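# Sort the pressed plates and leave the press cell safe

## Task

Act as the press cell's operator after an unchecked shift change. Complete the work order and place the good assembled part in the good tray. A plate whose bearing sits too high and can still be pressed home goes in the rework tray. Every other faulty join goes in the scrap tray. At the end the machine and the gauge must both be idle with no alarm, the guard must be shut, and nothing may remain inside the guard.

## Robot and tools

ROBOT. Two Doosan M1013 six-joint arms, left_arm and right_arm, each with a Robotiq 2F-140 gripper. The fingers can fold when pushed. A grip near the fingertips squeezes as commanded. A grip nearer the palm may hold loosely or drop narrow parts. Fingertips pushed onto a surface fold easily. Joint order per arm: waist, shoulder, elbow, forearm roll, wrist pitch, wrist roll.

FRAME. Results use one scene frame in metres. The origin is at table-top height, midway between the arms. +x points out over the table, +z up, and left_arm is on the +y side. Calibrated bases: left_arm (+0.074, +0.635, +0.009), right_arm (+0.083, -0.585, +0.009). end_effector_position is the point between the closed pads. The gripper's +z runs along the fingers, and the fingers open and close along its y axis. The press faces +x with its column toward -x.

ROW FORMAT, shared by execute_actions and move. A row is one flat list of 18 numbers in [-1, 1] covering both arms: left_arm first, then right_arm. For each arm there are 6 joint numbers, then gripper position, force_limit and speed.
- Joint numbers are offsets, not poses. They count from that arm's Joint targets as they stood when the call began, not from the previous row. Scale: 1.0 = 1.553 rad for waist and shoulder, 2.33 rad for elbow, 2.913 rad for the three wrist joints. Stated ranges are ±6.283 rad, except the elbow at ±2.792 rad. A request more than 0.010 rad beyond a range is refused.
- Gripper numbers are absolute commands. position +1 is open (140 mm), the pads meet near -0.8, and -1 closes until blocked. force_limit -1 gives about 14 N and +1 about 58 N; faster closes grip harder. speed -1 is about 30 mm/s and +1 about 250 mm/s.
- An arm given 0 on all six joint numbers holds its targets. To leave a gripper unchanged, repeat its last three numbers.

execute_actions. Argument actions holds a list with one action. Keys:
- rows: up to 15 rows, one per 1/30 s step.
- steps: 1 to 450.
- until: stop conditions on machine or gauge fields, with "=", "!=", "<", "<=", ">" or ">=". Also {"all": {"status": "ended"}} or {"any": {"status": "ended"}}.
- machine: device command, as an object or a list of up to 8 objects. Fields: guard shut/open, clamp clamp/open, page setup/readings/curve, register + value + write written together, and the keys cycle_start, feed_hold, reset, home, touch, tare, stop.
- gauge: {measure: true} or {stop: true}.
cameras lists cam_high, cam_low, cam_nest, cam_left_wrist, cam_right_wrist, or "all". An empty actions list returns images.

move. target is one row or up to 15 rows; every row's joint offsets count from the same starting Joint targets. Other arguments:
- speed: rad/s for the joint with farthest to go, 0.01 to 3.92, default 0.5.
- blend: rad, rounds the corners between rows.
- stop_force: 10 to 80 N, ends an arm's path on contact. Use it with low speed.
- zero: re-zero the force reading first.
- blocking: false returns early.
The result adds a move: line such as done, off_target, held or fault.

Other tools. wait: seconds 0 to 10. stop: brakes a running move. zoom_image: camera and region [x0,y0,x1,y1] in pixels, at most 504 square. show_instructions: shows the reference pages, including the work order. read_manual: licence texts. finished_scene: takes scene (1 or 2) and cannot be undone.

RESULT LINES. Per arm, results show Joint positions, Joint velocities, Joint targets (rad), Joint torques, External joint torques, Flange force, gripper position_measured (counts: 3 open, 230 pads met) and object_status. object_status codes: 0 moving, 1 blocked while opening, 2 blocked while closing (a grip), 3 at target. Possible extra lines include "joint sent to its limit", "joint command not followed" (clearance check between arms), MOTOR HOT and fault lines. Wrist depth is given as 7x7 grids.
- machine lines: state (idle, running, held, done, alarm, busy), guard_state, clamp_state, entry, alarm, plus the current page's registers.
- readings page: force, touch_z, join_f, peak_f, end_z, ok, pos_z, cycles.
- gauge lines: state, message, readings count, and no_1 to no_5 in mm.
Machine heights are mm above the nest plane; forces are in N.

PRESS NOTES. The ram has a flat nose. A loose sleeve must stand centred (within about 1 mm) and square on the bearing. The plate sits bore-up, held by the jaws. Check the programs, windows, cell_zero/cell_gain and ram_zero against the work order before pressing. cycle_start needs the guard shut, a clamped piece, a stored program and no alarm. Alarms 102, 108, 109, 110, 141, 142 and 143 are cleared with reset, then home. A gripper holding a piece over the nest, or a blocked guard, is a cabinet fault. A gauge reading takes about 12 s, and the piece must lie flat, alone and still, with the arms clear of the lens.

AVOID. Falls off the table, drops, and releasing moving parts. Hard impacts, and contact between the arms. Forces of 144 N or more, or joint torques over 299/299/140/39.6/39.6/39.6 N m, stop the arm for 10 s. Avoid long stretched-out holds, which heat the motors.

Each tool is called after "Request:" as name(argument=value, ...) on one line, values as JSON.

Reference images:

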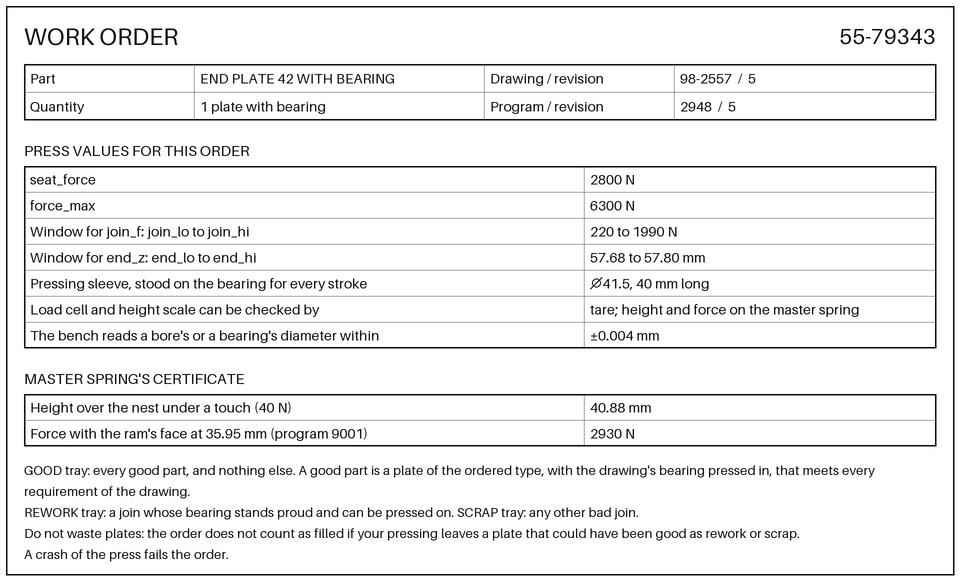

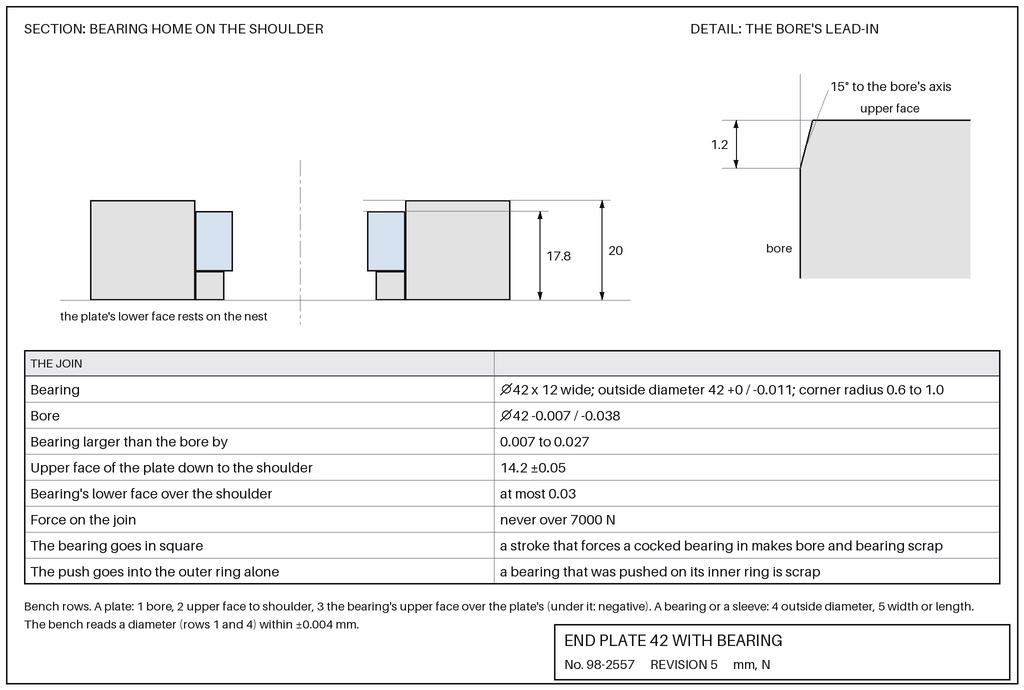

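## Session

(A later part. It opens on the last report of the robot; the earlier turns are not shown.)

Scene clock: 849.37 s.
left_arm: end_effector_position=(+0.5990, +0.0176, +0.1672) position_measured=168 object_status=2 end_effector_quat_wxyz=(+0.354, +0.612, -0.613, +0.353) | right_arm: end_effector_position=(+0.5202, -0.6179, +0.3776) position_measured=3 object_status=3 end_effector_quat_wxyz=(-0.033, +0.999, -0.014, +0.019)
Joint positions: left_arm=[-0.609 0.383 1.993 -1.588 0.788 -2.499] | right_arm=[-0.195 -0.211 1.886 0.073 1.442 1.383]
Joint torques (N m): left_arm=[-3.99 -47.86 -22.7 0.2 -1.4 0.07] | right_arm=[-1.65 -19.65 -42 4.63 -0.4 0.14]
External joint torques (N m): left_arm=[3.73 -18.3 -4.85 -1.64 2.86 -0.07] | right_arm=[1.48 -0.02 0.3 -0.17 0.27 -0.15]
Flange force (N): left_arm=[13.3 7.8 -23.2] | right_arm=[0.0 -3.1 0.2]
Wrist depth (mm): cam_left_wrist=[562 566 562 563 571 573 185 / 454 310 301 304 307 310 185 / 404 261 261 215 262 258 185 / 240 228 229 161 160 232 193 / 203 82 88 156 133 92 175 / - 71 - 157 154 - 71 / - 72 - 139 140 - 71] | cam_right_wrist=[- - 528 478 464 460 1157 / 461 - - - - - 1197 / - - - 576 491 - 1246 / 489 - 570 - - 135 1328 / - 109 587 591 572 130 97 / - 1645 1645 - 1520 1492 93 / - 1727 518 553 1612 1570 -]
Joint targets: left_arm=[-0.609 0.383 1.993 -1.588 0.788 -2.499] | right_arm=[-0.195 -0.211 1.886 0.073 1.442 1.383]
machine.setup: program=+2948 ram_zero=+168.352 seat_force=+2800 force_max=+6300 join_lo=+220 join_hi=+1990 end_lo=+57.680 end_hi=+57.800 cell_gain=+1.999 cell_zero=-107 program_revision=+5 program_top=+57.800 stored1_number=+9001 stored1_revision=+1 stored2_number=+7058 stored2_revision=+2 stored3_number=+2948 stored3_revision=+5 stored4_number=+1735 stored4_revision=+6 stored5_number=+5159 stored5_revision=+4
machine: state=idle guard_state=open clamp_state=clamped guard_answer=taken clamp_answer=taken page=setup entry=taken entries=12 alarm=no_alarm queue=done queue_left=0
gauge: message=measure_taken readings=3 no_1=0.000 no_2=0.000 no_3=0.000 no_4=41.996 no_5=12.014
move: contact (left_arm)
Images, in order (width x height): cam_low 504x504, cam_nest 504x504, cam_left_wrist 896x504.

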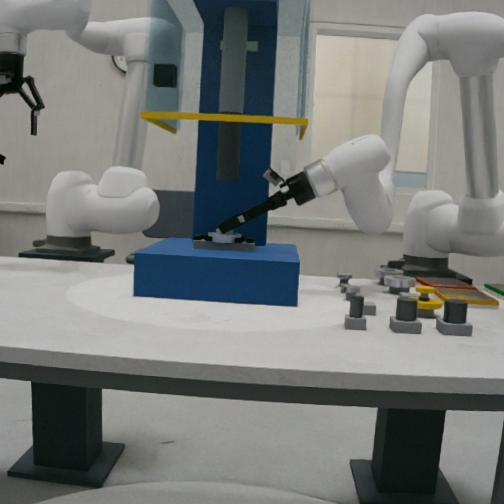

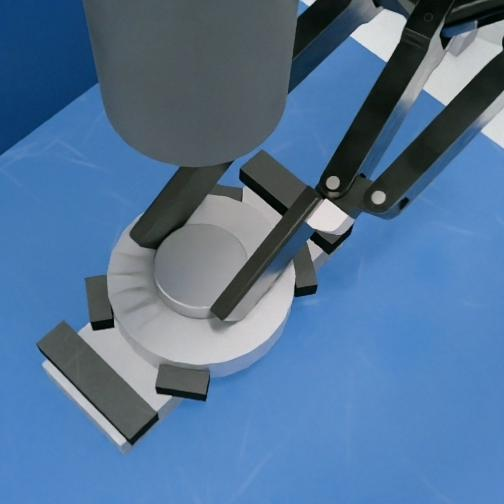

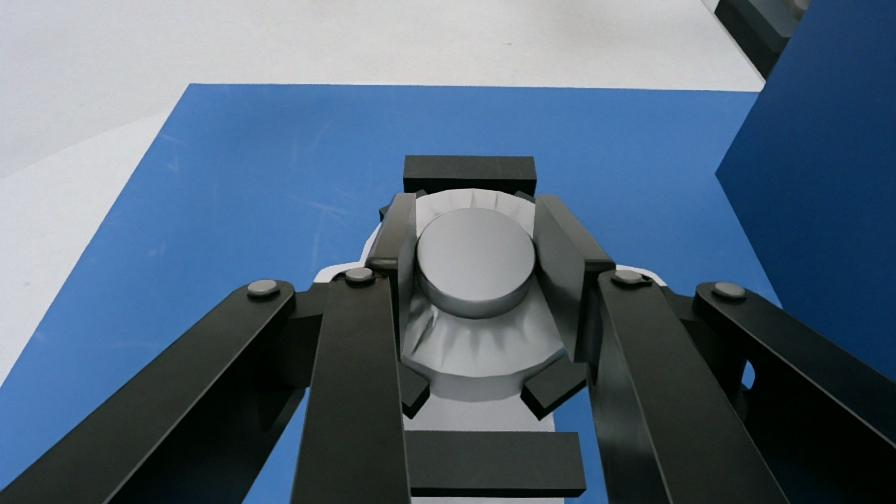

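Request:
move(target=[0,0,0,0,0,0,0.0,-0.3,-1,0,0,0,0,0,0,1,1,1], cameras=["cam_nest","cam_left_wrist","cam_low"])

Request:
zoom_image(camera="cam_nest", region=[145, 215, 265, 325])

Request:
zoom_image(camera="cam_left_wrist", region=[400, 190, 550, 340])

Request:
zoom_image(camera="cam_low", region=[206, 222, 246, 250])

Scene clock: 865.33 s.
left_arm: end_effector_position=(+0.5990, +0.0176, +0.1672) position_measured=129 object_status=0 end_effector_quat_wxyz=(+0.354, +0.612, -0.613, +0.353) | right_arm: end_effector_position=(+0.5202, -0.6179, +0.3776) position_measured=3 object_status=3 end_effector_quat_wxyz=(-0.033, +0.999, -0.014, +0.019)
Joint positions: left_arm=[-0.609 0.383 1.993 -1.588 0.788 -2.499] | right_arm=[-0.195 -0.211 1.886 0.073 1.442 1.383]
Joint torques (N m): left_arm=[-1.73 -60.07 -27.25 -1.04 1.68 0.1] | right_arm=[-1.49 -19.32 -41.98 4.63 -0.37 0.19]
External joint torques (N m): left_arm=[1.47 -6.11 -0.35 -0.41 -0.23 -0.1] | right_arm=[1.37 -0.8 0.04 -0.15 0.25 -0.19]
Flange force (N): left_arm=[4.0 5.0 -8.1] | right_arm=[-1.0 -2.9 -0.4]
Wrist depth (mm): cam_left_wrist=[561 572 563 595 587 576 184 / 468 446 303 303 305 306 185 / 405 260 260 215 262 256 185 / 239 228 132 170 161 231 - / - 82 109 157 156 97 84 / - 73 - 156 156 - - / - 73 - 139 141 - -] | cam_right_wrist=[454 508 483 - 461 - 1151 / 459 527 - - - 475 1179 / 449 - 528 - - 498 1227 / 483 - 556 - 535 151 1300 / - 110 594 - 512 130 96 / - 1622 1656 711 1550 1502 93 / - 1715 513 553 1580 1580 -]
Joint targets: left_arm=[-0.609 0.383 1.993 -1.588 0.788 -2.499] | right_arm=[-0.195 -0.211 1.886 0.073 1.442 1.383]
machine.setup: program=+2948 ram_zero=+168.352 seat_force=+2800 force_max=+6300 join_lo=+220 join_hi=+1990 end_lo=+57.680 end_hi=+57.800 cell_gain=+1.999 cell_zero=-107 program_revision=+5 program_top=+57.800 stored1_number=+9001 stored1_revision=+1 stored2_number=+7058 stored2_revision=+2 stored3_number=+2948 stored3_revision=+5 stored4_number=+1735 stored4_revision=+6 stored5_number=+5159 stored5_revision=+4
machine: state=idle guard_state=open clamp_state=clamped guard_answer=taken clamp_answer=taken page=setup entry=taken entries=12 alarm=no_alarm queue=done queue_left=0
gauge: message=measure_taken readings=3 no_1=0.000 no_2=0.000 no_3=0.000 no_4=41.996 no_5=12.014
move: done
Images, in order (width x height): cam_low 504x504, cam_nest 504x504, cam_left_wrist 896x504.

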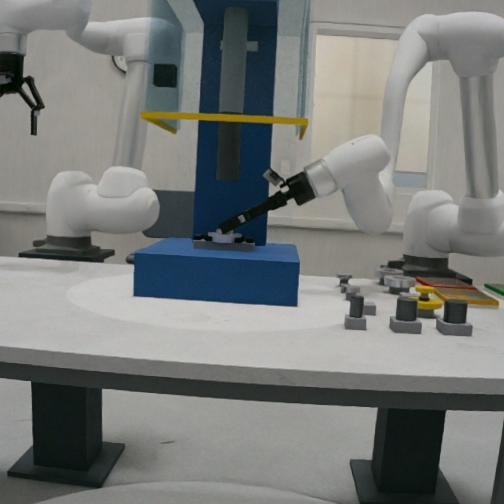

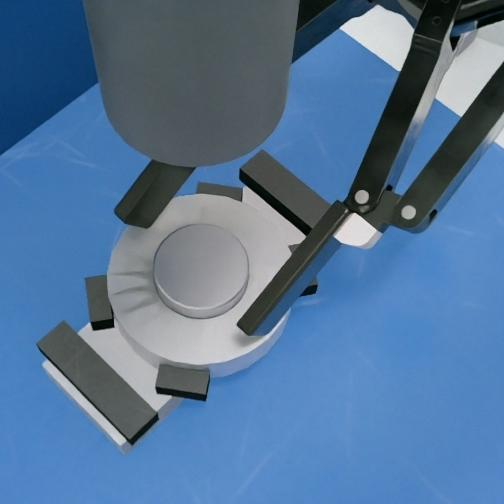

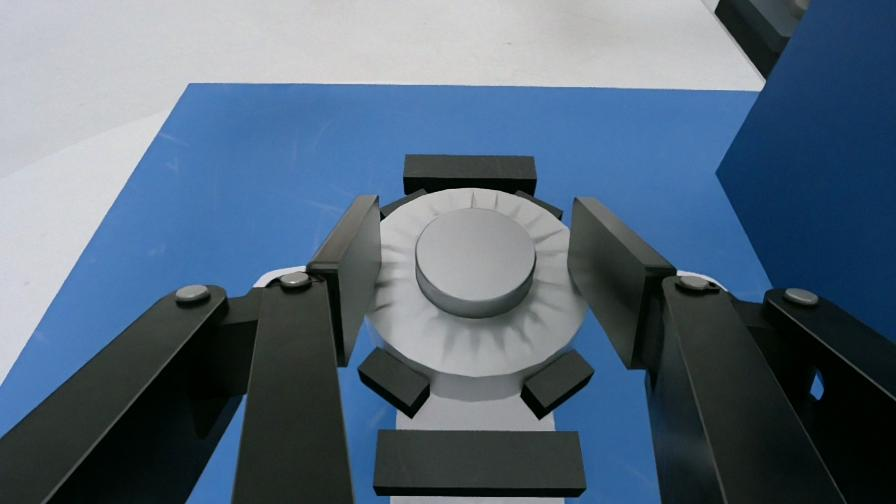

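Scaled by 4.200.

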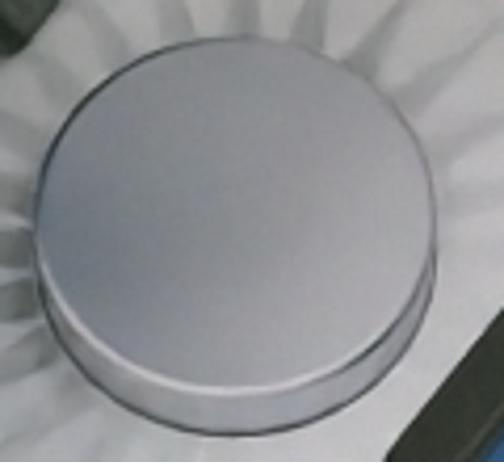

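Scaled by 3.360.

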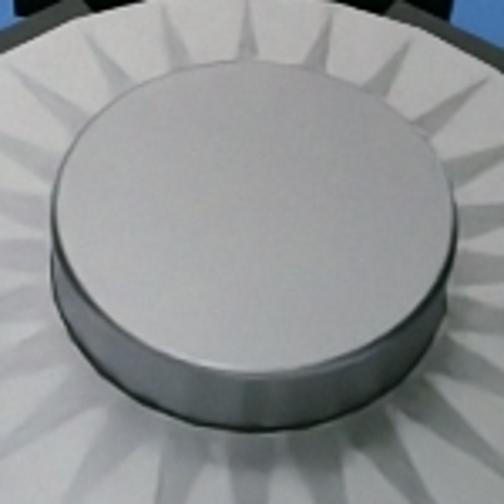

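Scaled by 12.600.

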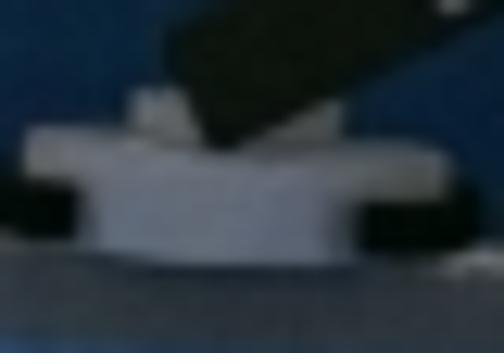

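Request:
move(target=[[0.0977,-0.0883,0.0224,0.0596,0.0396,-0.0352,0,-0.3,-1,0,0,0,0,0,0,1,1,1],[0.3100,-0.1097,0.0632,0.1124,0.1152,0.0115,0,-0.3,-1,0,0,0,0,0,0,1,1,1],[0.4223,-0.1346,0.1439,-0.2974,-0.1062,0.1632,0,-0.3,-1,0,0,0,0,0,0,1,1,1],[0.1972,-0.0076,0.0993,-0.5333,-0.0983,0.3186,0,-0.3,-1,0,0,0,0,0,0,1,1,1]], speed=[0.06,0.4,0.6,0.5], blend=[0.02,0.08,0.1,0], cameras=["cam_left_wrist","cam_nest","cam_low"])

Request:
zoom_image(camera="cam_nest", region=[145, 215, 265, 325])

Request:
zoom_image(camera="cam_low", region=[206, 222, 246, 250])

Scene clock: 908.60 s.
left_arm: end_effector_position=(+0.8499, +0.4236, +0.0954) position_measured=129 object_status=3 end_effector_quat_wxyz=(+0.077, +0.856, -0.133, +0.495) | right_arm: end_effector_position=(+0.5202, -0.6179, +0.3776) position_measured=3 object_status=3 end_effector_quat_wxyz=(-0.033, +0.999, -0.014, +0.019)
Joint positions: left_arm=[-0.303 0.371 2.224 -3.141 0.502 -1.571] | right_arm=[-0.195 -0.211 1.886 0.073 1.442 1.383]
Joint torques (N m): left_arm=[-1.65 -55.92 -23.86 -1.81 2.64 0.11] | right_arm=[-1.17 -19.35 -41.94 4.69 -0.37 0.15]
External joint torques (N m): left_arm=[1.39 -6.03 -0.63 -0.45 -0.21 -0.11] | right_arm=[1.08 -0.93 0 -0.21 0.25 -0.16]
Flange force (N): left_arm=[7.1 -1.0 -9.9] | right_arm=[-1.3 -2.3 -0.5]
Wrist depth (mm): cam_left_wrist=[391 414 413 418 421 424 433 / 347 349 349 339 340 354 357 / 299 291 226 259 295 303 305 / 263 257 132 265 161 266 267 / - 82 108 236 227 97 84 / - 73 213 213 213 - - / - 73 - 140 194 - -] | cam_right_wrist=[468 - 478 - - - 1146 / 452 - 517 509 - 474 1168 / 454 547 524 484 518 508 1259 / 514 560 556 567 - 136 1321 / - 109 583 578 558 131 96 / - 1656 1612 - 1540 1520 93 / - 1702 499 567 1580 1580 -]
Joint targets: left_arm=[-0.303 0.371 2.224 -3.141 0.502 -1.571] | right_arm=[-0.195 -0.211 1.886 0.073 1.442 1.383]
machine.setup: program=+2948 ram_zero=+168.352 seat_force=+2800 force_max=+6300 join_lo=+220 join_hi=+1990 end_lo=+57.680 end_hi=+57.800 cell_gain=+1.999 cell_zero=-107 program_revision=+5 program_top=+57.800 stored1_number=+9001 stored1_revision=+1 stored2_number=+7058 stored2_revision=+2 stored3_number=+2948 stored3_revision=+5 stored4_number=+1735 stored4_revision=+6 stored5_number=+5159 stored5_revision=+4
machine: state=idle guard_state=open clamp_state=clamped guard_answer=taken clamp_answer=taken page=setup entry=taken entries=12 alarm=no_alarm queue=done queue_left=0
gauge: message=measure_taken readings=3 no_1=0.000 no_2=0.000 no_3=0.000 no_4=41.996 no_5=12.014
move: done
Images, in order (width x height): cam_low 504x504, cam_nest 504x504, cam_left_wrist 896x504.

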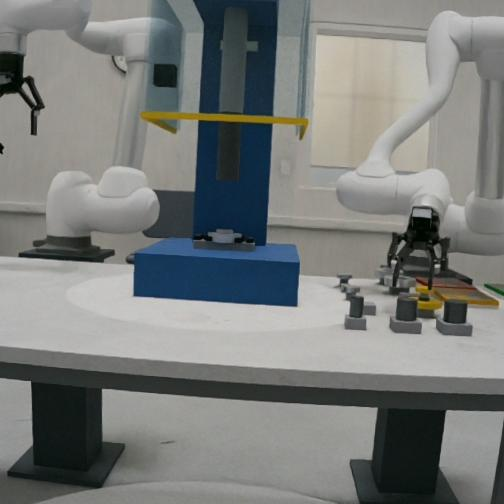

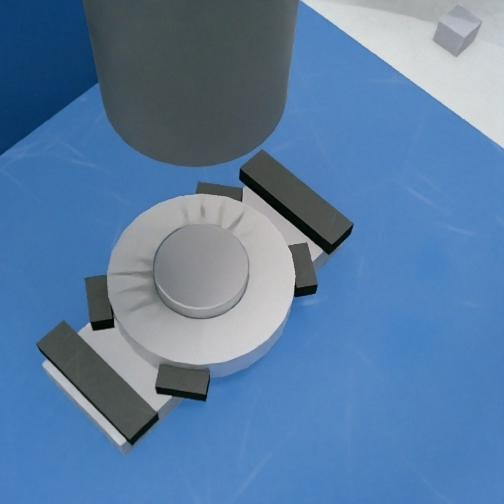

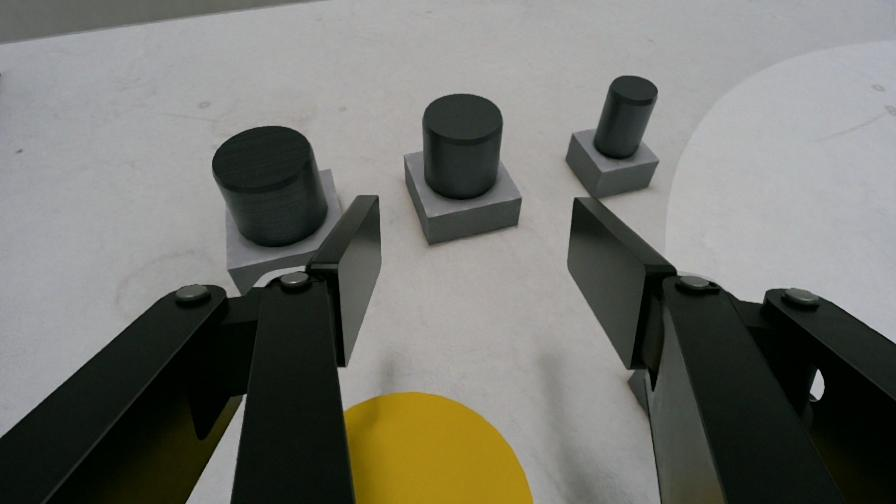

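Scaled by 4.200.

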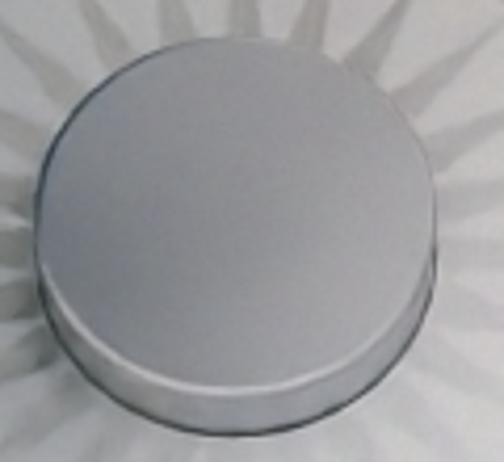

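Scaled by 12.600.

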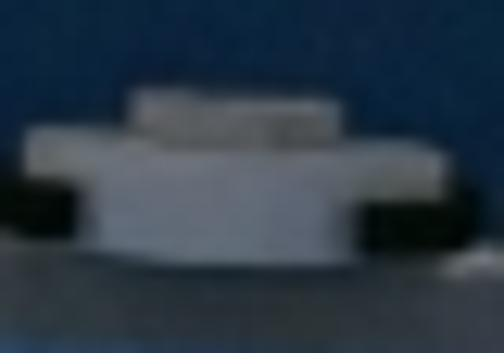

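Request:
move(target=[0.0016,0.1099,-0.0824,0,-0.0077,0,0,-0.3,-1,0,0,0,0,0,0,1,1,1], speed=0.12, cameras=["cam_left_wrist"])

Scene clock: 932.30 s.
left_arm: end_effector_position=(+0.9504, +0.3940, +0.0547) position_measured=129 object_status=3 end_effector_quat_wxyz=(+0.076, +0.856, -0.132, +0.494) | right_arm: end_effector_position=(+0.5202, -0.6179, +0.3776) position_measured=3 object_status=3 end_effector_quat_wxyz=(-0.033, +0.999, -0.014, +0.019)
Joint positions: left_arm=[-0.301 0.542 2.032 -3.141 0.479 -1.571] | right_arm=[-0.195 -0.211 1.886 0.073 1.442 1.383]
Joint torques (N m): left_arm=[-1.82 -71.85 -24.78 -1.88 2.62 0.13] | right_arm=[-1.37 -19.59 -41.91 4.64 -0.33 0.13]
External joint torques (N m): left_arm=[1.49 -6.78 -0.4 -0.45 -0.19 -0.13] | right_arm=[1.18 -0.04 0.06 -0.18 0.19 -0.13]
Flange force (N): left_arm=[6.5 -1.0 -10.2] | right_arm=[0.2 -2.4 -0.1]
Wrist depth (mm): cam_left_wrist=[322 321 335 335 337 340 332 / 278 278 279 280 281 283 286 / 239 240 240 151 243 167 244 / 131 206 132 137 141 171 215 / - 86 109 161 164 97 85 / - 73 - 167 171 - - / - 73 155 155 158 - -] | cam_right_wrist=[448 480 526 475 464 - 1146 / 484 - 515 489 499 469 1157 / - 540 - - - 499 1246 / 502 - 561 549 504 151 1307 / - 109 585 603 - 130 96 / - 1691 1601 - 1520 1550 93 / - 1752 638 569 1633 1580 -]
Joint targets: left_arm=[-0.301 0.542 2.032 -3.141 0.479 -1.571] | right_arm=[-0.195 -0.211 1.886 0.073 1.442 1.383]
machine.setup: program=+2948 ram_zero=+168.352 seat_force=+2800 force_max=+6300 join_lo=+220 join_hi=+1990 end_lo=+57.680 end_hi=+57.800 cell_gain=+1.999 cell_zero=-107 program_revision=+5 program_top=+57.800 stored1_number=+9001 stored1_revision=+1 stored2_number=+7058 stored2_revision=+2 stored3_number=+2948 stored3_revision=+5 stored4_number=+1735 stored4_revision=+6 stored5_number=+5159 stored5_revision=+4
machine: state=idle guard_state=open clamp_state=clamped guard_answer=taken clamp_answer=taken page=setup entry=taken entries=12 alarm=no_alarm queue=done queue_left=0
gauge: message=measure_taken readings=3 no_1=0.000 no_2=0.000 no_3=0.000 no_4=41.996 no_5=12.014
move: done
Images, in order (width x height): cam_left_wrist 896x504.

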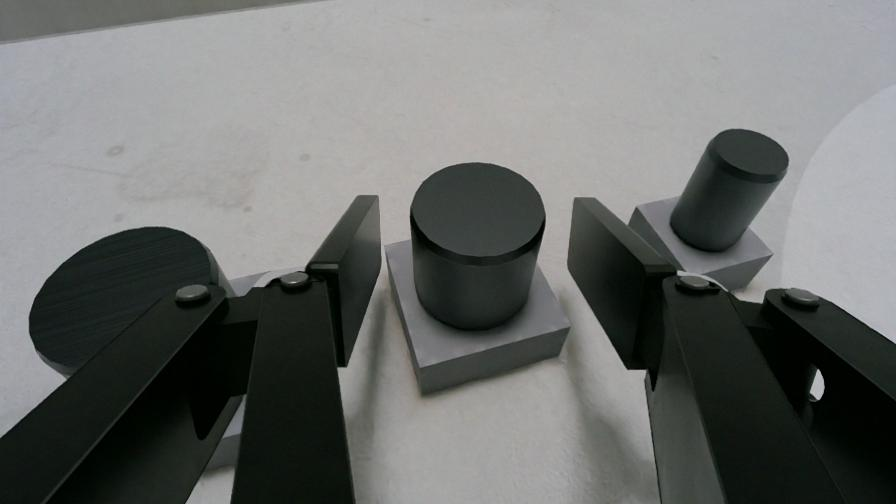

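Request:
move(target=[0,0,0,0,0,0,-1,-0.3,-1,0,0,0,0,0,0,1,1,1])

Request:
wait(seconds=1.0)

Request:
move(target=[0,-0.0509,-0.0053,0,-0.0293,0,-1,-0.3,-1,0,0,0,0,0,0,1,1,1], speed=0.1, cameras=["cam_left_wrist","cam_low"])

Scene clock: 937.73 s.
left_arm: end_effector_position=(+0.9504, +0.3940, +0.0547) position_measured=169 object_status=0 end_effector_quat_wxyz=(+0.076, +0.856, -0.132, +0.494) | right_arm: end_effector_position=(+0.5202, -0.6179, +0.3776) position_measured=3 object_status=3 end_effector_quat_wxyz=(-0.033, +0.999, -0.014, +0.019)
Joint positions: left_arm=[-0.301 0.542 2.032 -3.141 0.479 -1.571] | right_arm=[-0.195 -0.211 1.886 0.073 1.442 1.383]
Joint torques (N m): left_arm=[-2.42 -67.26 -24.24 -1.81 1.65 0.02] | right_arm=[-1.26 -19.31 -41.79 4.67 -0.37 0.14]
External joint torques (N m): left_arm=[2.11 -11.34 -0.87 -0.51 0.78 -0.02] | right_arm=[1.17 -0.77 0.03 -0.21 0.25 -0.15]
Flange force (N): left_arm=[8.9 -1.3 -16.7] | right_arm=[-1.0 -2.5 -0.4]
Wrist depth (mm): cam_left_wrist=[320 320 333 335 337 352 343 / 278 278 278 281 282 282 285 / 240 240 241 151 242 167 245 / 131 206 212 137 138 183 214 / 120 117 88 158 132 92 191 / - 71 - 167 171 - 71 / - 72 - 156 - - 71] | cam_right_wrist=[452 493 - - 457 451 1162 / - - 511 498 - - 1185 / - 549 534 524 - - 1259 / - - 564 537 - 136 1286 / - 109 - 603 - 130 96 / - 1633 1633 615 1520 1502 93 / - 1739 630 562 1633 1590 -]
Joint targets: left_arm=[-0.301 0.542 2.032 -3.141 0.479 -1.571] | right_arm=[-0.195 -0.211 1.886 0.073 1.442 1.383]
machine.setup: program=+2948 ram_zero=+168.352 seat_force=+2800 force_max=+6300 join_lo=+220 join_hi=+1990 end_lo=+57.680 end_hi=+57.800 cell_gain=+1.999 cell_zero=-107 program_revision=+5 program_top=+57.800 stored1_number=+9001 stored1_revision=+1 stored2_number=+7058 stored2_revision=+2 stored3_number=+2948 stored3_revision=+5 stored4_number=+1735 stored4_revision=+6 stored5_number=+5159 stored5_revision=+4
machine: state=idle guard_state=open clamp_state=clamped guard_answer=taken clamp_answer=taken page=setup entry=taken entries=12 alarm=no_alarm queue=done queue_left=0
gauge: message=measure_taken readings=3 no_1=0.000 no_2=0.000 no_3=0.000 no_4=41.996 no_5=12.014
move: done

Scene clock: 938.73 s.
left_arm: end_effector_position=(+0.9504, +0.3940, +0.0547) position_measured=169 object_status=2 end_effector_quat_wxyz=(+0.076, +0.856, -0.132, +0.494) | right_arm: end_effector_position=(+0.5202, -0.6179, +0.3776) position_measured=3 object_status=3 end_effector_quat_wxyz=(-0.033, +0.999, -0.014, +0.019)
Joint positions: left_arm=[-0.301 0.542 2.032 -3.141 0.479 -1.571] | right_arm=[-0.195 -0.211 1.886 0.073 1.442 1.383]
Joint torques (N m): left_arm=[-2.18 -67.33 -24.15 -1.85 1.66 0.01] | right_arm=[-1.3 -19.63 -41.87 4.67 -0.37 0.1]
External joint torques (N m): left_arm=[1.84 -11.19 -0.85 -0.47 0.76 -0.01] | right_arm=[1.24 -0.81 -0.08 -0.2 0.25 -0.1]
Flange force (N): left_arm=[8.8 -1.0 -16.5] | right_arm=[-0.9 -2.8 -0.6]
Wrist depth (mm): cam_left_wrist=[321 335 333 336 337 342 343 / 278 279 280 280 283 283 286 / 240 240 240 151 242 168 238 / 132 206 212 138 139 185 215 / 120 117 88 157 132 92 191 / - 71 - 167 171 - 71 / - 72 - 156 - - 70] | cam_right_wrist=[- - 468 462 463 - 1157 / 454 - 502 509 - 510 1168 / 469 - - 515 509 494 1246 / 487 - - - 535 135 1300 / - 109 576 - 576 130 97 / - 1667 1622 603 1530 1520 93 / - 1739 643 558 623 1580 -]
Joint targets: left_arm=[-0.301 0.542 2.032 -3.141 0.479 -1.571] | right_arm=[-0.195 -0.211 1.886 0.073 1.442 1.383]
Tool commands: left_gripper/position=-1.0 left_gripper/force_limit=-0.3 left_gripper/speed=-1.0 right_gripper/position=+1.0 right_gripper/force_limit=+1.0 right_gripper/speed=+1.0
machine.setup: program=+2948 ram_zero=+168.352 seat_force=+2800 force_max=+6300 join_lo=+220 join_hi=+1990 end_lo=+57.680 end_hi=+57.800 cell_gain=+1.999 cell_zero=-107 program_revision=+5 program_top=+57.800 stored1_number=+9001 stored1_revision=+1 stored2_number=+7058 stored2_revision=+2 stored3_number=+2948 stored3_revision=+5 stored4_number=+1735 stored4_revision=+6 stored5_number=+5159 stored5_revision=+4
machine: state=idle guard_state=open clamp_state=clamped guard_answer=taken clamp_answer=taken page=setup entry=taken entries=12 alarm=no_alarm queue=done queue_left=0
gauge: message=measure_taken readings=3 no_1=0.000 no_2=0.000 no_3=0.000 no_4=41.996 no_5=12.014
wait: 1.00 s

Scene clock: 939.90 s.
left_arm: end_effector_position=(+0.9502, +0.3941, +0.1095) position_measured=169 object_status=2 end_effector_quat_wxyz=(+0.077, +0.854, -0.132, +0.497) | right_arm: end_effector_position=(+0.5202, -0.6179, +0.3776) position_measured=3 object_status=3 end_effector_quat_wxyz=(-0.033, +0.999, -0.014, +0.019)
Joint positions: left_arm=[-0.301 0.463 2.02 -3.141 0.394 -1.571] | right_arm=[-0.195 -0.211 1.886 0.073 1.442 1.383]
Joint torques (N m): left_arm=[-1.94 -72.03 -30.76 -2.16 3.97 0.08] | right_arm=[-1.27 -19.62 -41.96 4.69 -0.36 0.14]
External joint torques (N m): left_arm=[1.66 -2.55 2.45 -0.49 -1.53 -0.08] | right_arm=[1.12 -0.1 0.28 -0.23 0.23 -0.15]
Flange force (N): left_arm=[1.6 -0.7 -8.2] | right_arm=[-0.2 -2.3 0.2]
Wrist depth (mm): cam_left_wrist=[1237 - - 416 437 457 460 / 372 372 373 375 378 379 384 / - 322 321 151 323 326 328 / 281 281 281 137 140 278 286 / 249 83 88 163 114 92 254 / - 71 - 208 213 - 70 / - 72 - 206 - - 71] | cam_right_wrist=[423 - 496 480 468 464 1146 / 426 - 499 490 512 476 1191 / - - - 527 - 510 1259 / 481 562 562 569 527 152 1307 / - 109 597 578 566 130 96 / - 1633 1612 610 1492 1502 93 / - 1702 514 562 1550 1560 -]
Joint targets: left_arm=[-0.301 0.463 2.020 -3.141 0.394 -1.571] | right_arm=[-0.195 -0.211 1.886 0.073 1.442 1.383]
machine.setup: program=+2948 ram_zero=+168.352 seat_force=+2800 force_max=+6300 join_lo=+220 join_hi=+1990 end_lo=+57.680 end_hi=+57.800 cell_gain=+1.999 cell_zero=-107 program_revision=+5 program_top=+57.800 stored1_number=+9001 stored1_revision=+1 stored2_number=+7058 stored2_revision=+2 stored3_number=+2948 stored3_revision=+5 stored4_number=+1735 stored4_revision=+6 stored5_number=+5159 stored5_revision=+4
machine: state=idle guard_state=open clamp_state=clamped guard_answer=taken clamp_answer=taken page=setup entry=taken entries=12 alarm=no_alarm queue=done queue_left=0
gauge: message=measure_taken readings=3 no_1=0.000 no_2=0.000 no_3=0.000 no_4=41.996 no_5=12.014
move: done
Images, in order (width x height): cam_low 504x504, cam_left_wrist 896x504.

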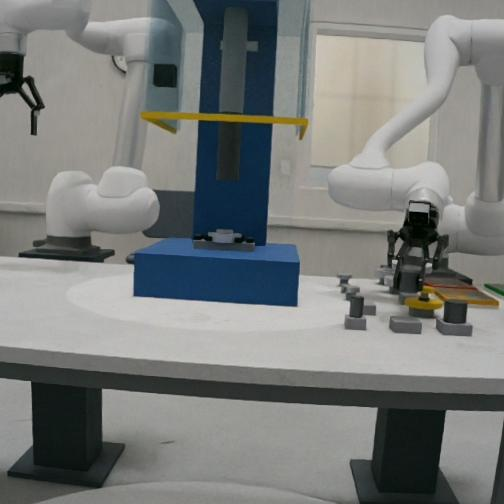

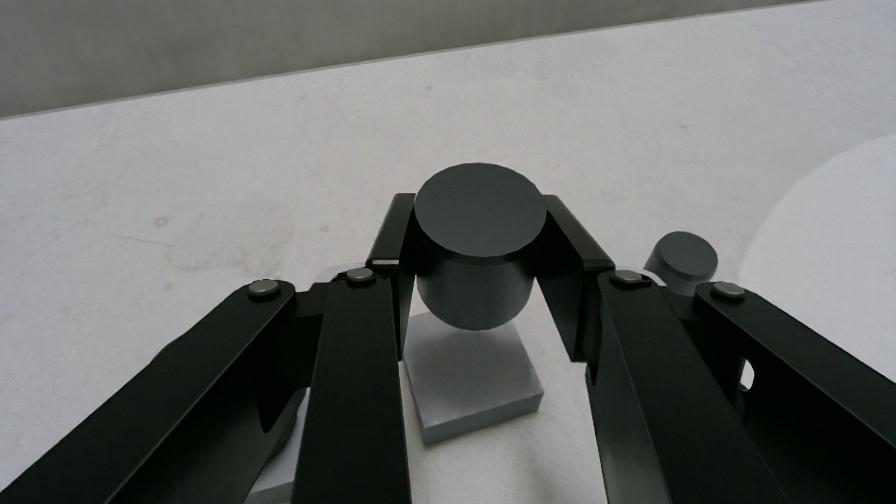

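Request:
execute_actions(actions=[], cameras=["cam_high","cam_nest"])

Scene clock: 986.63 s.
left_arm: end_effector_position=(+0.9502, +0.3941, +0.1095) position_measured=169 object_status=2 end_effector_quat_wxyz=(+0.077, +0.854, -0.132, +0.497) | right_arm: end_effector_position=(+0.5202, -0.6179, +0.3776) position_measured=3 object_status=3 end_effector_quat_wxyz=(-0.033, +0.999, -0.014, +0.019)
Joint positions: left_arm=[-0.301 0.463 2.02 -3.141 0.394 -1.571] | right_arm=[-0.195 -0.211 1.886 0.073 1.442 1.383]
Joint velocities: within noise
Joint torques (N m): left_arm=[-1.8 -71.7 -30.72 -2.17 3.94 0.11] | right_arm=[-1.39 -19.47 -41.83 4.69 -0.39 0.14]
External joint torques (N m): left_arm=[1.5 -2.83 2.51 -0.47 -1.51 -0.11] | right_arm=[1.25 -0.42 0.05 -0.24 0.26 -0.14]
Flange force (N): left_arm=[1.7 -0.6 -8.7] | right_arm=[-0.4 -2.6 -0.3]
Wrist depth (mm): cam_left_wrist=[- - - 394 431 455 461 / 364 371 372 374 - 378 382 / 319 321 321 151 324 326 328 / 279 280 282 137 140 278 287 / 250 82 88 163 114 92 254 / - 71 - 209 214 - 70 / - 72 - 207 - - 70] | cam_right_wrist=[446 - - 491 461 442 1130 / 466 508 508 497 530 484 1197 / 460 542 - 520 502 1209 1266 / 492 - - 524 - 136 1314 / - 109 - 577 - 130 97 / - 1645 1633 - 1492 1530 93 / - 1778 515 562 1601 1550 -]
Joint targets: left_arm=[-0.301 0.463 2.020 -3.141 0.394 -1.571] | right_arm=[-0.195 -0.211 1.886 0.073 1.442 1.383]
Tool commands: left_gripper/position=-1.0 left_gripper/force_limit=-0.3 left_gripper/speed=-1.0 right_gripper/position=+1.0 right_gripper/force_limit=+1.0 right_gripper/speed=+1.0
machine.setup: program=+2948 ram_zero=+168.352 seat_force=+2800 force_max=+6300 join_lo=+220 join_hi=+1990 end_lo=+57.680 end_hi=+57.800 cell_gain=+1.999 cell_zero=-107 program_revision=+5 program_top=+57.800 stored1_number=+9001 stored1_revision=+1 stored2_number=+7058 stored2_revision=+2 stored3_number=+2948 stored3_revision=+5 stored4_number=+1735 stored4_revision=+6 stored5_number=+5159 stored5_revision=+4
machine: state=idle guard_state=open clamp_state=clamped guard_answer=taken clamp_answer=taken page=setup entry=taken entries=12 alarm=no_alarm queue=done queue_left=0
gauge: message=measure_taken readings=3 no_1=0.000 no_2=0.000 no_3=0.000 no_4=41.996 no_5=12.014
Images, in order (width x height): cam_high 504x504, cam_nest 504x504.

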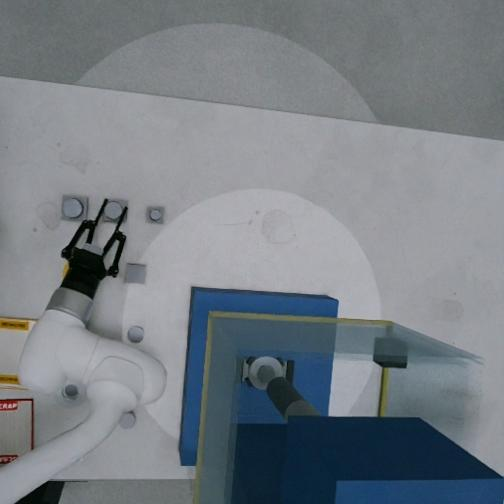

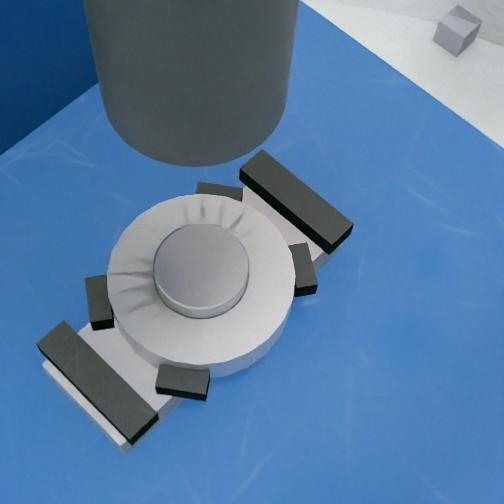

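Request:
move(target=[[0.2240,-0.1861,0.1323,0.2357,0.0290,-0.1554,-1,-0.3,-1,0,0,0,0,0,0,1,1,1],[0.1117,-0.1612,0.0516,0.6456,0.2505,-0.3071,-1,-0.3,-1,0,0,0,0,0,0,1,1,1]], speed=0.6, blend=[0.1,0])

Request:
wait(seconds=0.1, cameras=["cam_nest","cam_left_wrist"])

Scene clock: 996.20 s.
left_arm: end_effector_position=(+0.6011, +0.3112, +0.2073) position_measured=169 object_status=2 end_effector_quat_wxyz=(+0.354, +0.612, -0.613, +0.354) | right_arm: end_effector_position=(+0.5202, -0.6179, +0.3776) position_measured=3 object_status=3 end_effector_quat_wxyz=(-0.033, +0.999, -0.014, +0.019)
Joint positions: left_arm=[-0.127 0.212 2.14 -1.261 1.123 -2.466] | right_arm=[-0.195 -0.211 1.886 0.073 1.442 1.383]
Joint torques (N m): left_arm=[-1.65 -46.11 -28.93 -1.26 2.56 0.12] | right_arm=[-1.29 -19.53 -42.02 4.7 -0.39 0.14]
External joint torques (N m): left_arm=[1.42 -3.07 1.49 0.45 -1.04 -0.12] | right_arm=[1.06 0.21 0.34 -0.25 0.26 -0.14]
Flange force (N): left_arm=[1.5 6.6 -3.5] | right_arm=[0.2 -2.1 0.3]
Wrist depth (mm): cam_left_wrist=[647 646 441 375 441 310 308 / 535 515 373 361 374 343 1719 / 465 455 320 151 322 324 345 / 405 398 316 137 140 333 392 / 370 83 88 163 113 92 371 / - 71 - 330 - - 71 / - 72 - 299 - - 71] | cam_right_wrist=[478 - - 469 - - 1130 / 474 - - - 483 481 1179 / - - - 507 509 511 1272 / - - 553 541 512 135 1321 / - 109 603 - 540 130 97 / - 1645 1656 699 1560 1511 93 / - 1752 492 567 1474 1601 -]
Joint targets: left_arm=[-0.127 0.212 2.140 -1.261 1.123 -2.466] | right_arm=[-0.195 -0.211 1.886 0.073 1.442 1.383]
machine.setup: program=+2948 ram_zero=+168.352 seat_force=+2800 force_max=+6300 join_lo=+220 join_hi=+1990 end_lo=+57.680 end_hi=+57.800 cell_gain=+1.999 cell_zero=-107 program_revision=+5 program_top=+57.800 stored1_number=+9001 stored1_revision=+1 stored2_number=+7058 stored2_revision=+2 stored3_number=+2948 stored3_revision=+5 stored4_number=+1735 stored4_revision=+6 stored5_number=+5159 stored5_revision=+4
machine: state=idle guard_state=open clamp_state=clamped guard_answer=taken clamp_answer=taken page=setup entry=taken entries=12 alarm=no_alarm queue=done queue_left=0
gauge: message=measure_taken readings=3 no_1=0.000 no_2=0.000 no_3=0.000 no_4=41.996 no_5=12.014
move: done

Scene clock: 996.30 s.
left_arm: end_effector_position=(+0.6010, +0.3112, +0.2073) position_measured=169 object_status=2 end_effector_quat_wxyz=(+0.354, +0.612, -0.613, +0.354) | right_arm: end_effector_position=(+0.5202, -0.6179, +0.3776) position_measured=3 object_status=3 end_effector_quat_wxyz=(-0.033, +0.999, -0.014, +0.019)
Joint positions: left_arm=[-0.127 0.212 2.14 -1.261 1.123 -2.466] | right_arm=[-0.195 -0.211 1.886 0.073 1.442 1.383]
Joint torques (N m): left_arm=[-1.86 -46.39 -28.94 -1.22 2.56 0.13] | right_arm=[-1.4 -19.69 -41.93 4.65 -0.37 0.16]
External joint torques (N m): left_arm=[1.67 -2.75 1.62 0.43 -1.04 -0.13] | right_arm=[1.28 -0.37 0.04 -0.18 0.24 -0.16]
Flange force (N): left_arm=[0.9 6.4 -3.6] | right_arm=[-0.3 -2.7 -0.3]
Wrist depth (mm): cam_left_wrist=[652 643 442 375 444 308 300 / 536 538 371 361 374 349 1753 / 477 441 319 151 323 324 344 / 392 397 315 137 140 333 393 / 369 82 88 163 113 92 367 / - 71 - 330 - - 70 / - 72 - 299 - - 71] | cam_right_wrist=[- - 497 471 475 - 1146 / - 515 - - 493 477 1215 / 461 - - - 508 - 1246 / 488 - 567 565 524 135 1300 / - 109 558 - 552 129 96 / - 1612 1622 - 1540 1381 96 / - 1727 510 561 1633 1601 -]
Joint targets: left_arm=[-0.127 0.212 2.140 -1.261 1.123 -2.466] | right_arm=[-0.195 -0.211 1.886 0.073 1.442 1.383]
Tool commands: left_gripper/position=-1.0 left_gripper/force_limit=-0.3 left_gripper/speed=-1.0 right_gripper/position=+1.0 right_gripper/force_limit=+1.0 right_gripper/speed=+1.0
machine.setup: program=+2948 ram_zero=+168.352 seat_force=+2800 force_max=+6300 join_lo=+220 join_hi=+1990 end_lo=+57.680 end_hi=+57.800 cell_gain=+1.999 cell_zero=-107 program_revision=+5 program_top=+57.800 stored1_number=+9001 stored1_revision=+1 stored2_number=+7058 stored2_revision=+2 stored3_number=+2948 stored3_revision=+5 stored4_number=+1735 stored4_revision=+6 stored5_number=+5159 stored5_revision=+4
machine: state=idle guard_state=open clamp_state=clamped guard_answer=taken clamp_answer=taken page=setup entry=taken entries=12 alarm=no_alarm queue=done queue_left=0
gauge: message=measure_taken readings=3 no_1=0.000 no_2=0.000 no_3=0.000 no_4=41.996 no_5=12.014
wait: 0.10 s
Images, in order (width x height): cam_nest 504x504, cam_left_wrist 896x504.

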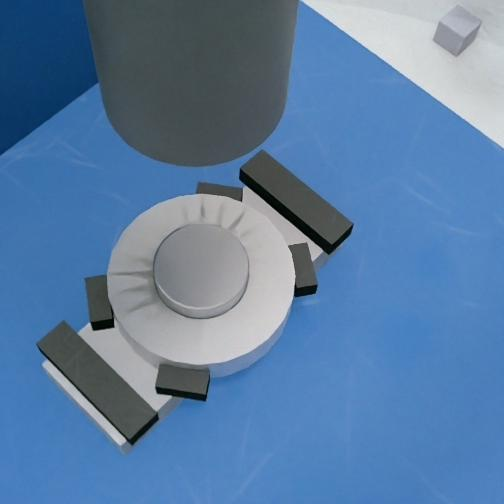

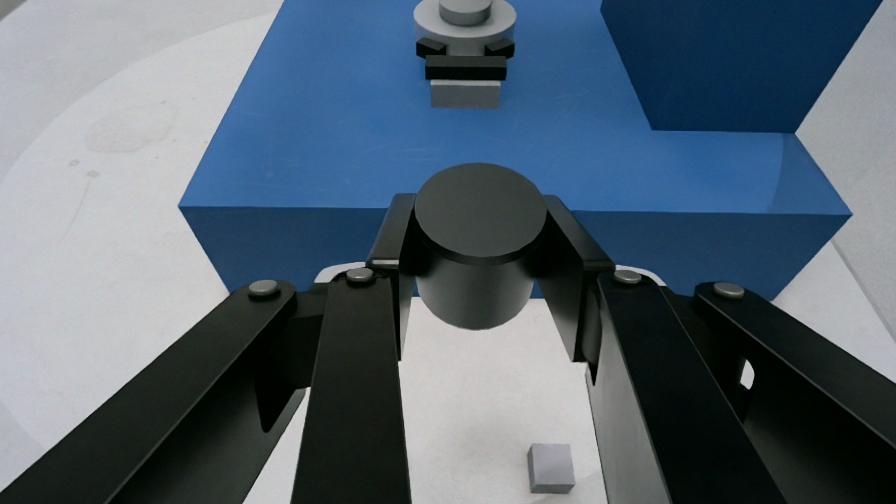

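Request:
move(target=[[-0.2126,0.0218,-0.0407,-0.0526,-0.0754,-0.0466,-1,-0.3,-1,0,0,0,0,0,0,1,1,1],[-0.3079,0.0898,-0.0684,-0.0963,-0.1140,-0.0323,-1,-0.3,-1,0,0,0,0,0,0,1,1,1]], speed=[0.4,0.2], blend=[0.05,0], cameras=["cam_nest","cam_low","cam_left_wrist"])

Request:
zoom_image(camera="cam_nest", region=[130, 180, 290, 340])

Request:
zoom_image(camera="cam_low", region=[200, 180, 360, 340])

Request:
zoom_image(camera="cam_left_wrist", region=[370, 150, 590, 370])

Scene clock: 1008.73 s.
left_arm: end_effector_position=(+0.5993, +0.0204, +0.1912) position_measured=169 object_status=2 end_effector_quat_wxyz=(+0.354, +0.611, -0.613, +0.353) | right_arm: end_effector_position=(+0.5202, -0.6179, +0.3776) position_measured=3 object_status=3 end_effector_quat_wxyz=(-0.033, +0.999, -0.014, +0.019)
Joint positions: left_arm=[-0.605 0.352 1.98 -1.541 0.791 -2.56] | right_arm=[-0.195 -0.211 1.886 0.073 1.442 1.383]
Joint torques (N m): left_arm=[-1.56 -61.82 -31.16 -1.73 2.25 0.1] | right_arm=[-1.52 -19.48 -41.81 4.67 -0.36 0.12]
External joint torques (N m): left_arm=[1.35 -2.72 2.19 0.37 -0.92 -0.1] | right_arm=[1.42 -0.62 0 -0.21 0.24 -0.12]
Flange force (N): left_arm=[-0.1 5.5 -5.8] | right_arm=[-0.6 -3.1 -0.4]
Wrist depth (mm): cam_left_wrist=[609 610 613 613 617 624 185 / 510 510 332 512 516 518 184 / 438 303 295 151 297 261 185 / 382 259 259 137 140 255 193 / 335 82 88 163 132 92 175 / - 71 - 174 175 - 70 / - 72 - 159 159 - 70] | cam_right_wrist=[- 508 - - 482 - 1140 / 442 531 - - - 486 1191 / - - 515 526 515 514 1259 / 496 - - - - 140 1307 / - 109 - - 564 140 97 / - 110 1691 - 1502 1492 93 / - 1739 513 567 1601 1550 -]
Joint targets: left_arm=[-0.605 0.352 1.980 -1.541 0.791 -2.560] | right_arm=[-0.195 -0.211 1.886 0.073 1.442 1.383]
machine.setup: program=+2948 ram_zero=+168.352 seat_force=+2800 force_max=+6300 join_lo=+220 join_hi=+1990 end_lo=+57.680 end_hi=+57.800 cell_gain=+1.999 cell_zero=-107 program_revision=+5 program_top=+57.800 stored1_number=+9001 stored1_revision=+1 stored2_number=+7058 stored2_revision=+2 stored3_number=+2948 stored3_revision=+5 stored4_number=+1735 stored4_revision=+6 stored5_number=+5159 stored5_revision=+4
machine: state=idle guard_state=open clamp_state=clamped guard_answer=taken clamp_answer=taken page=setup entry=taken entries=12 alarm=no_alarm queue=done queue_left=0
gauge: message=measure_taken readings=3 no_1=0.000 no_2=0.000 no_3=0.000 no_4=41.996 no_5=12.014
move: done
Images, in order (width x height): cam_low 504x504, cam_nest 504x504, cam_left_wrist 896x504.

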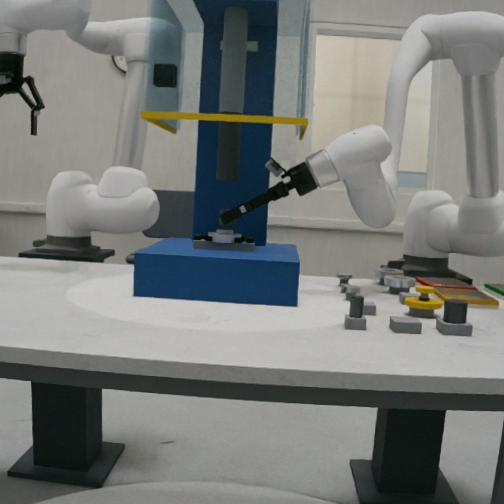

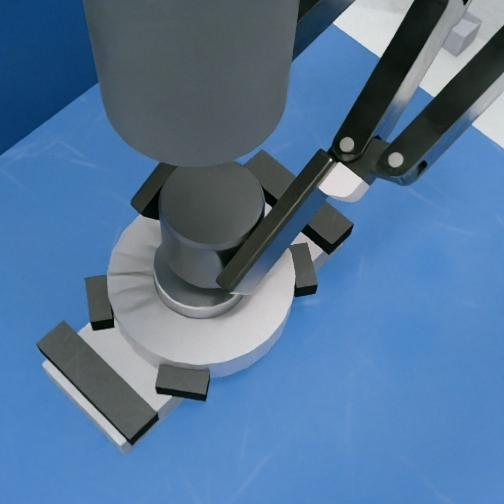

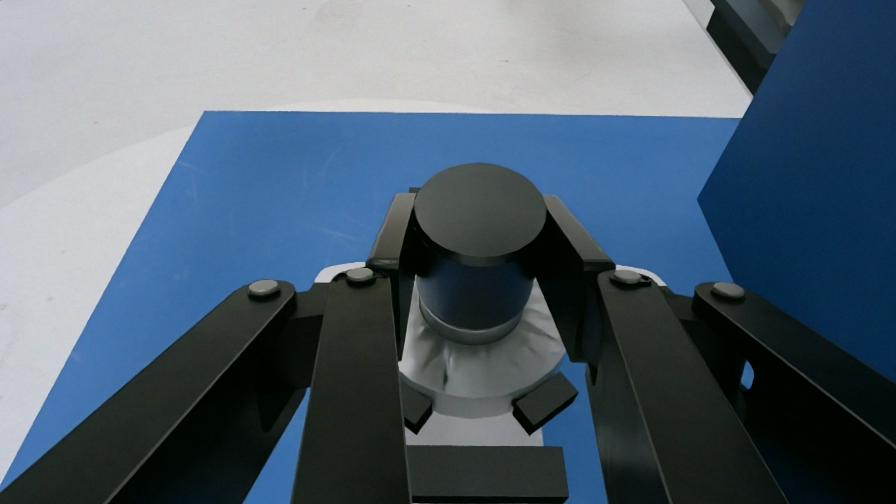

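Scaled by 3.150.

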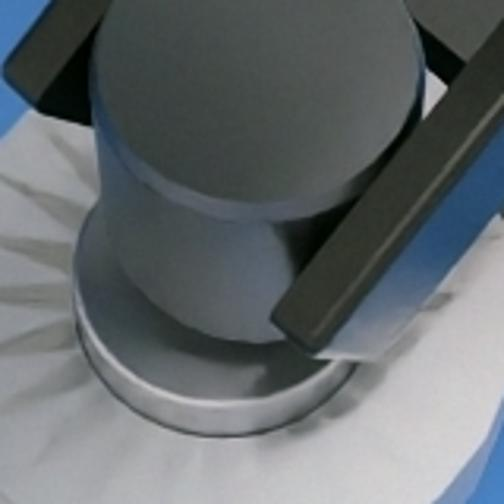

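Scaled by 3.150.

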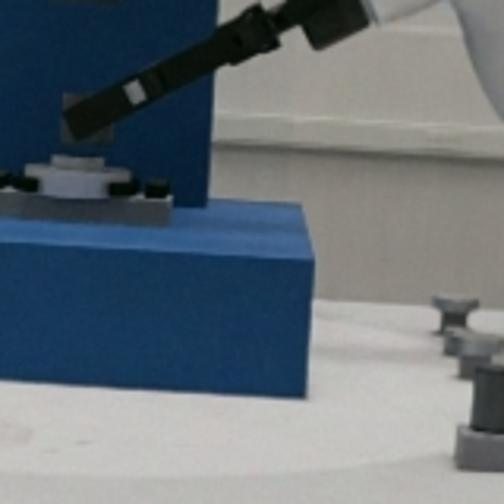

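Scaled by 2.291.

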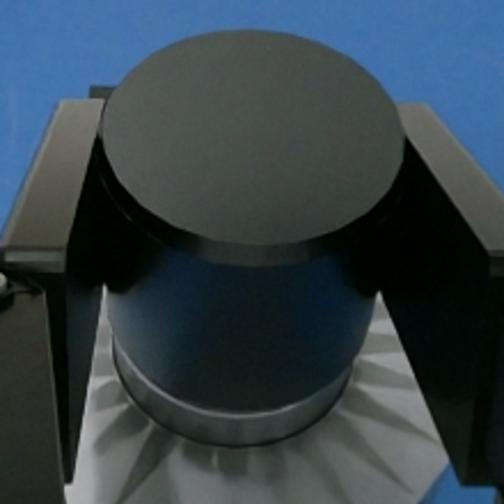

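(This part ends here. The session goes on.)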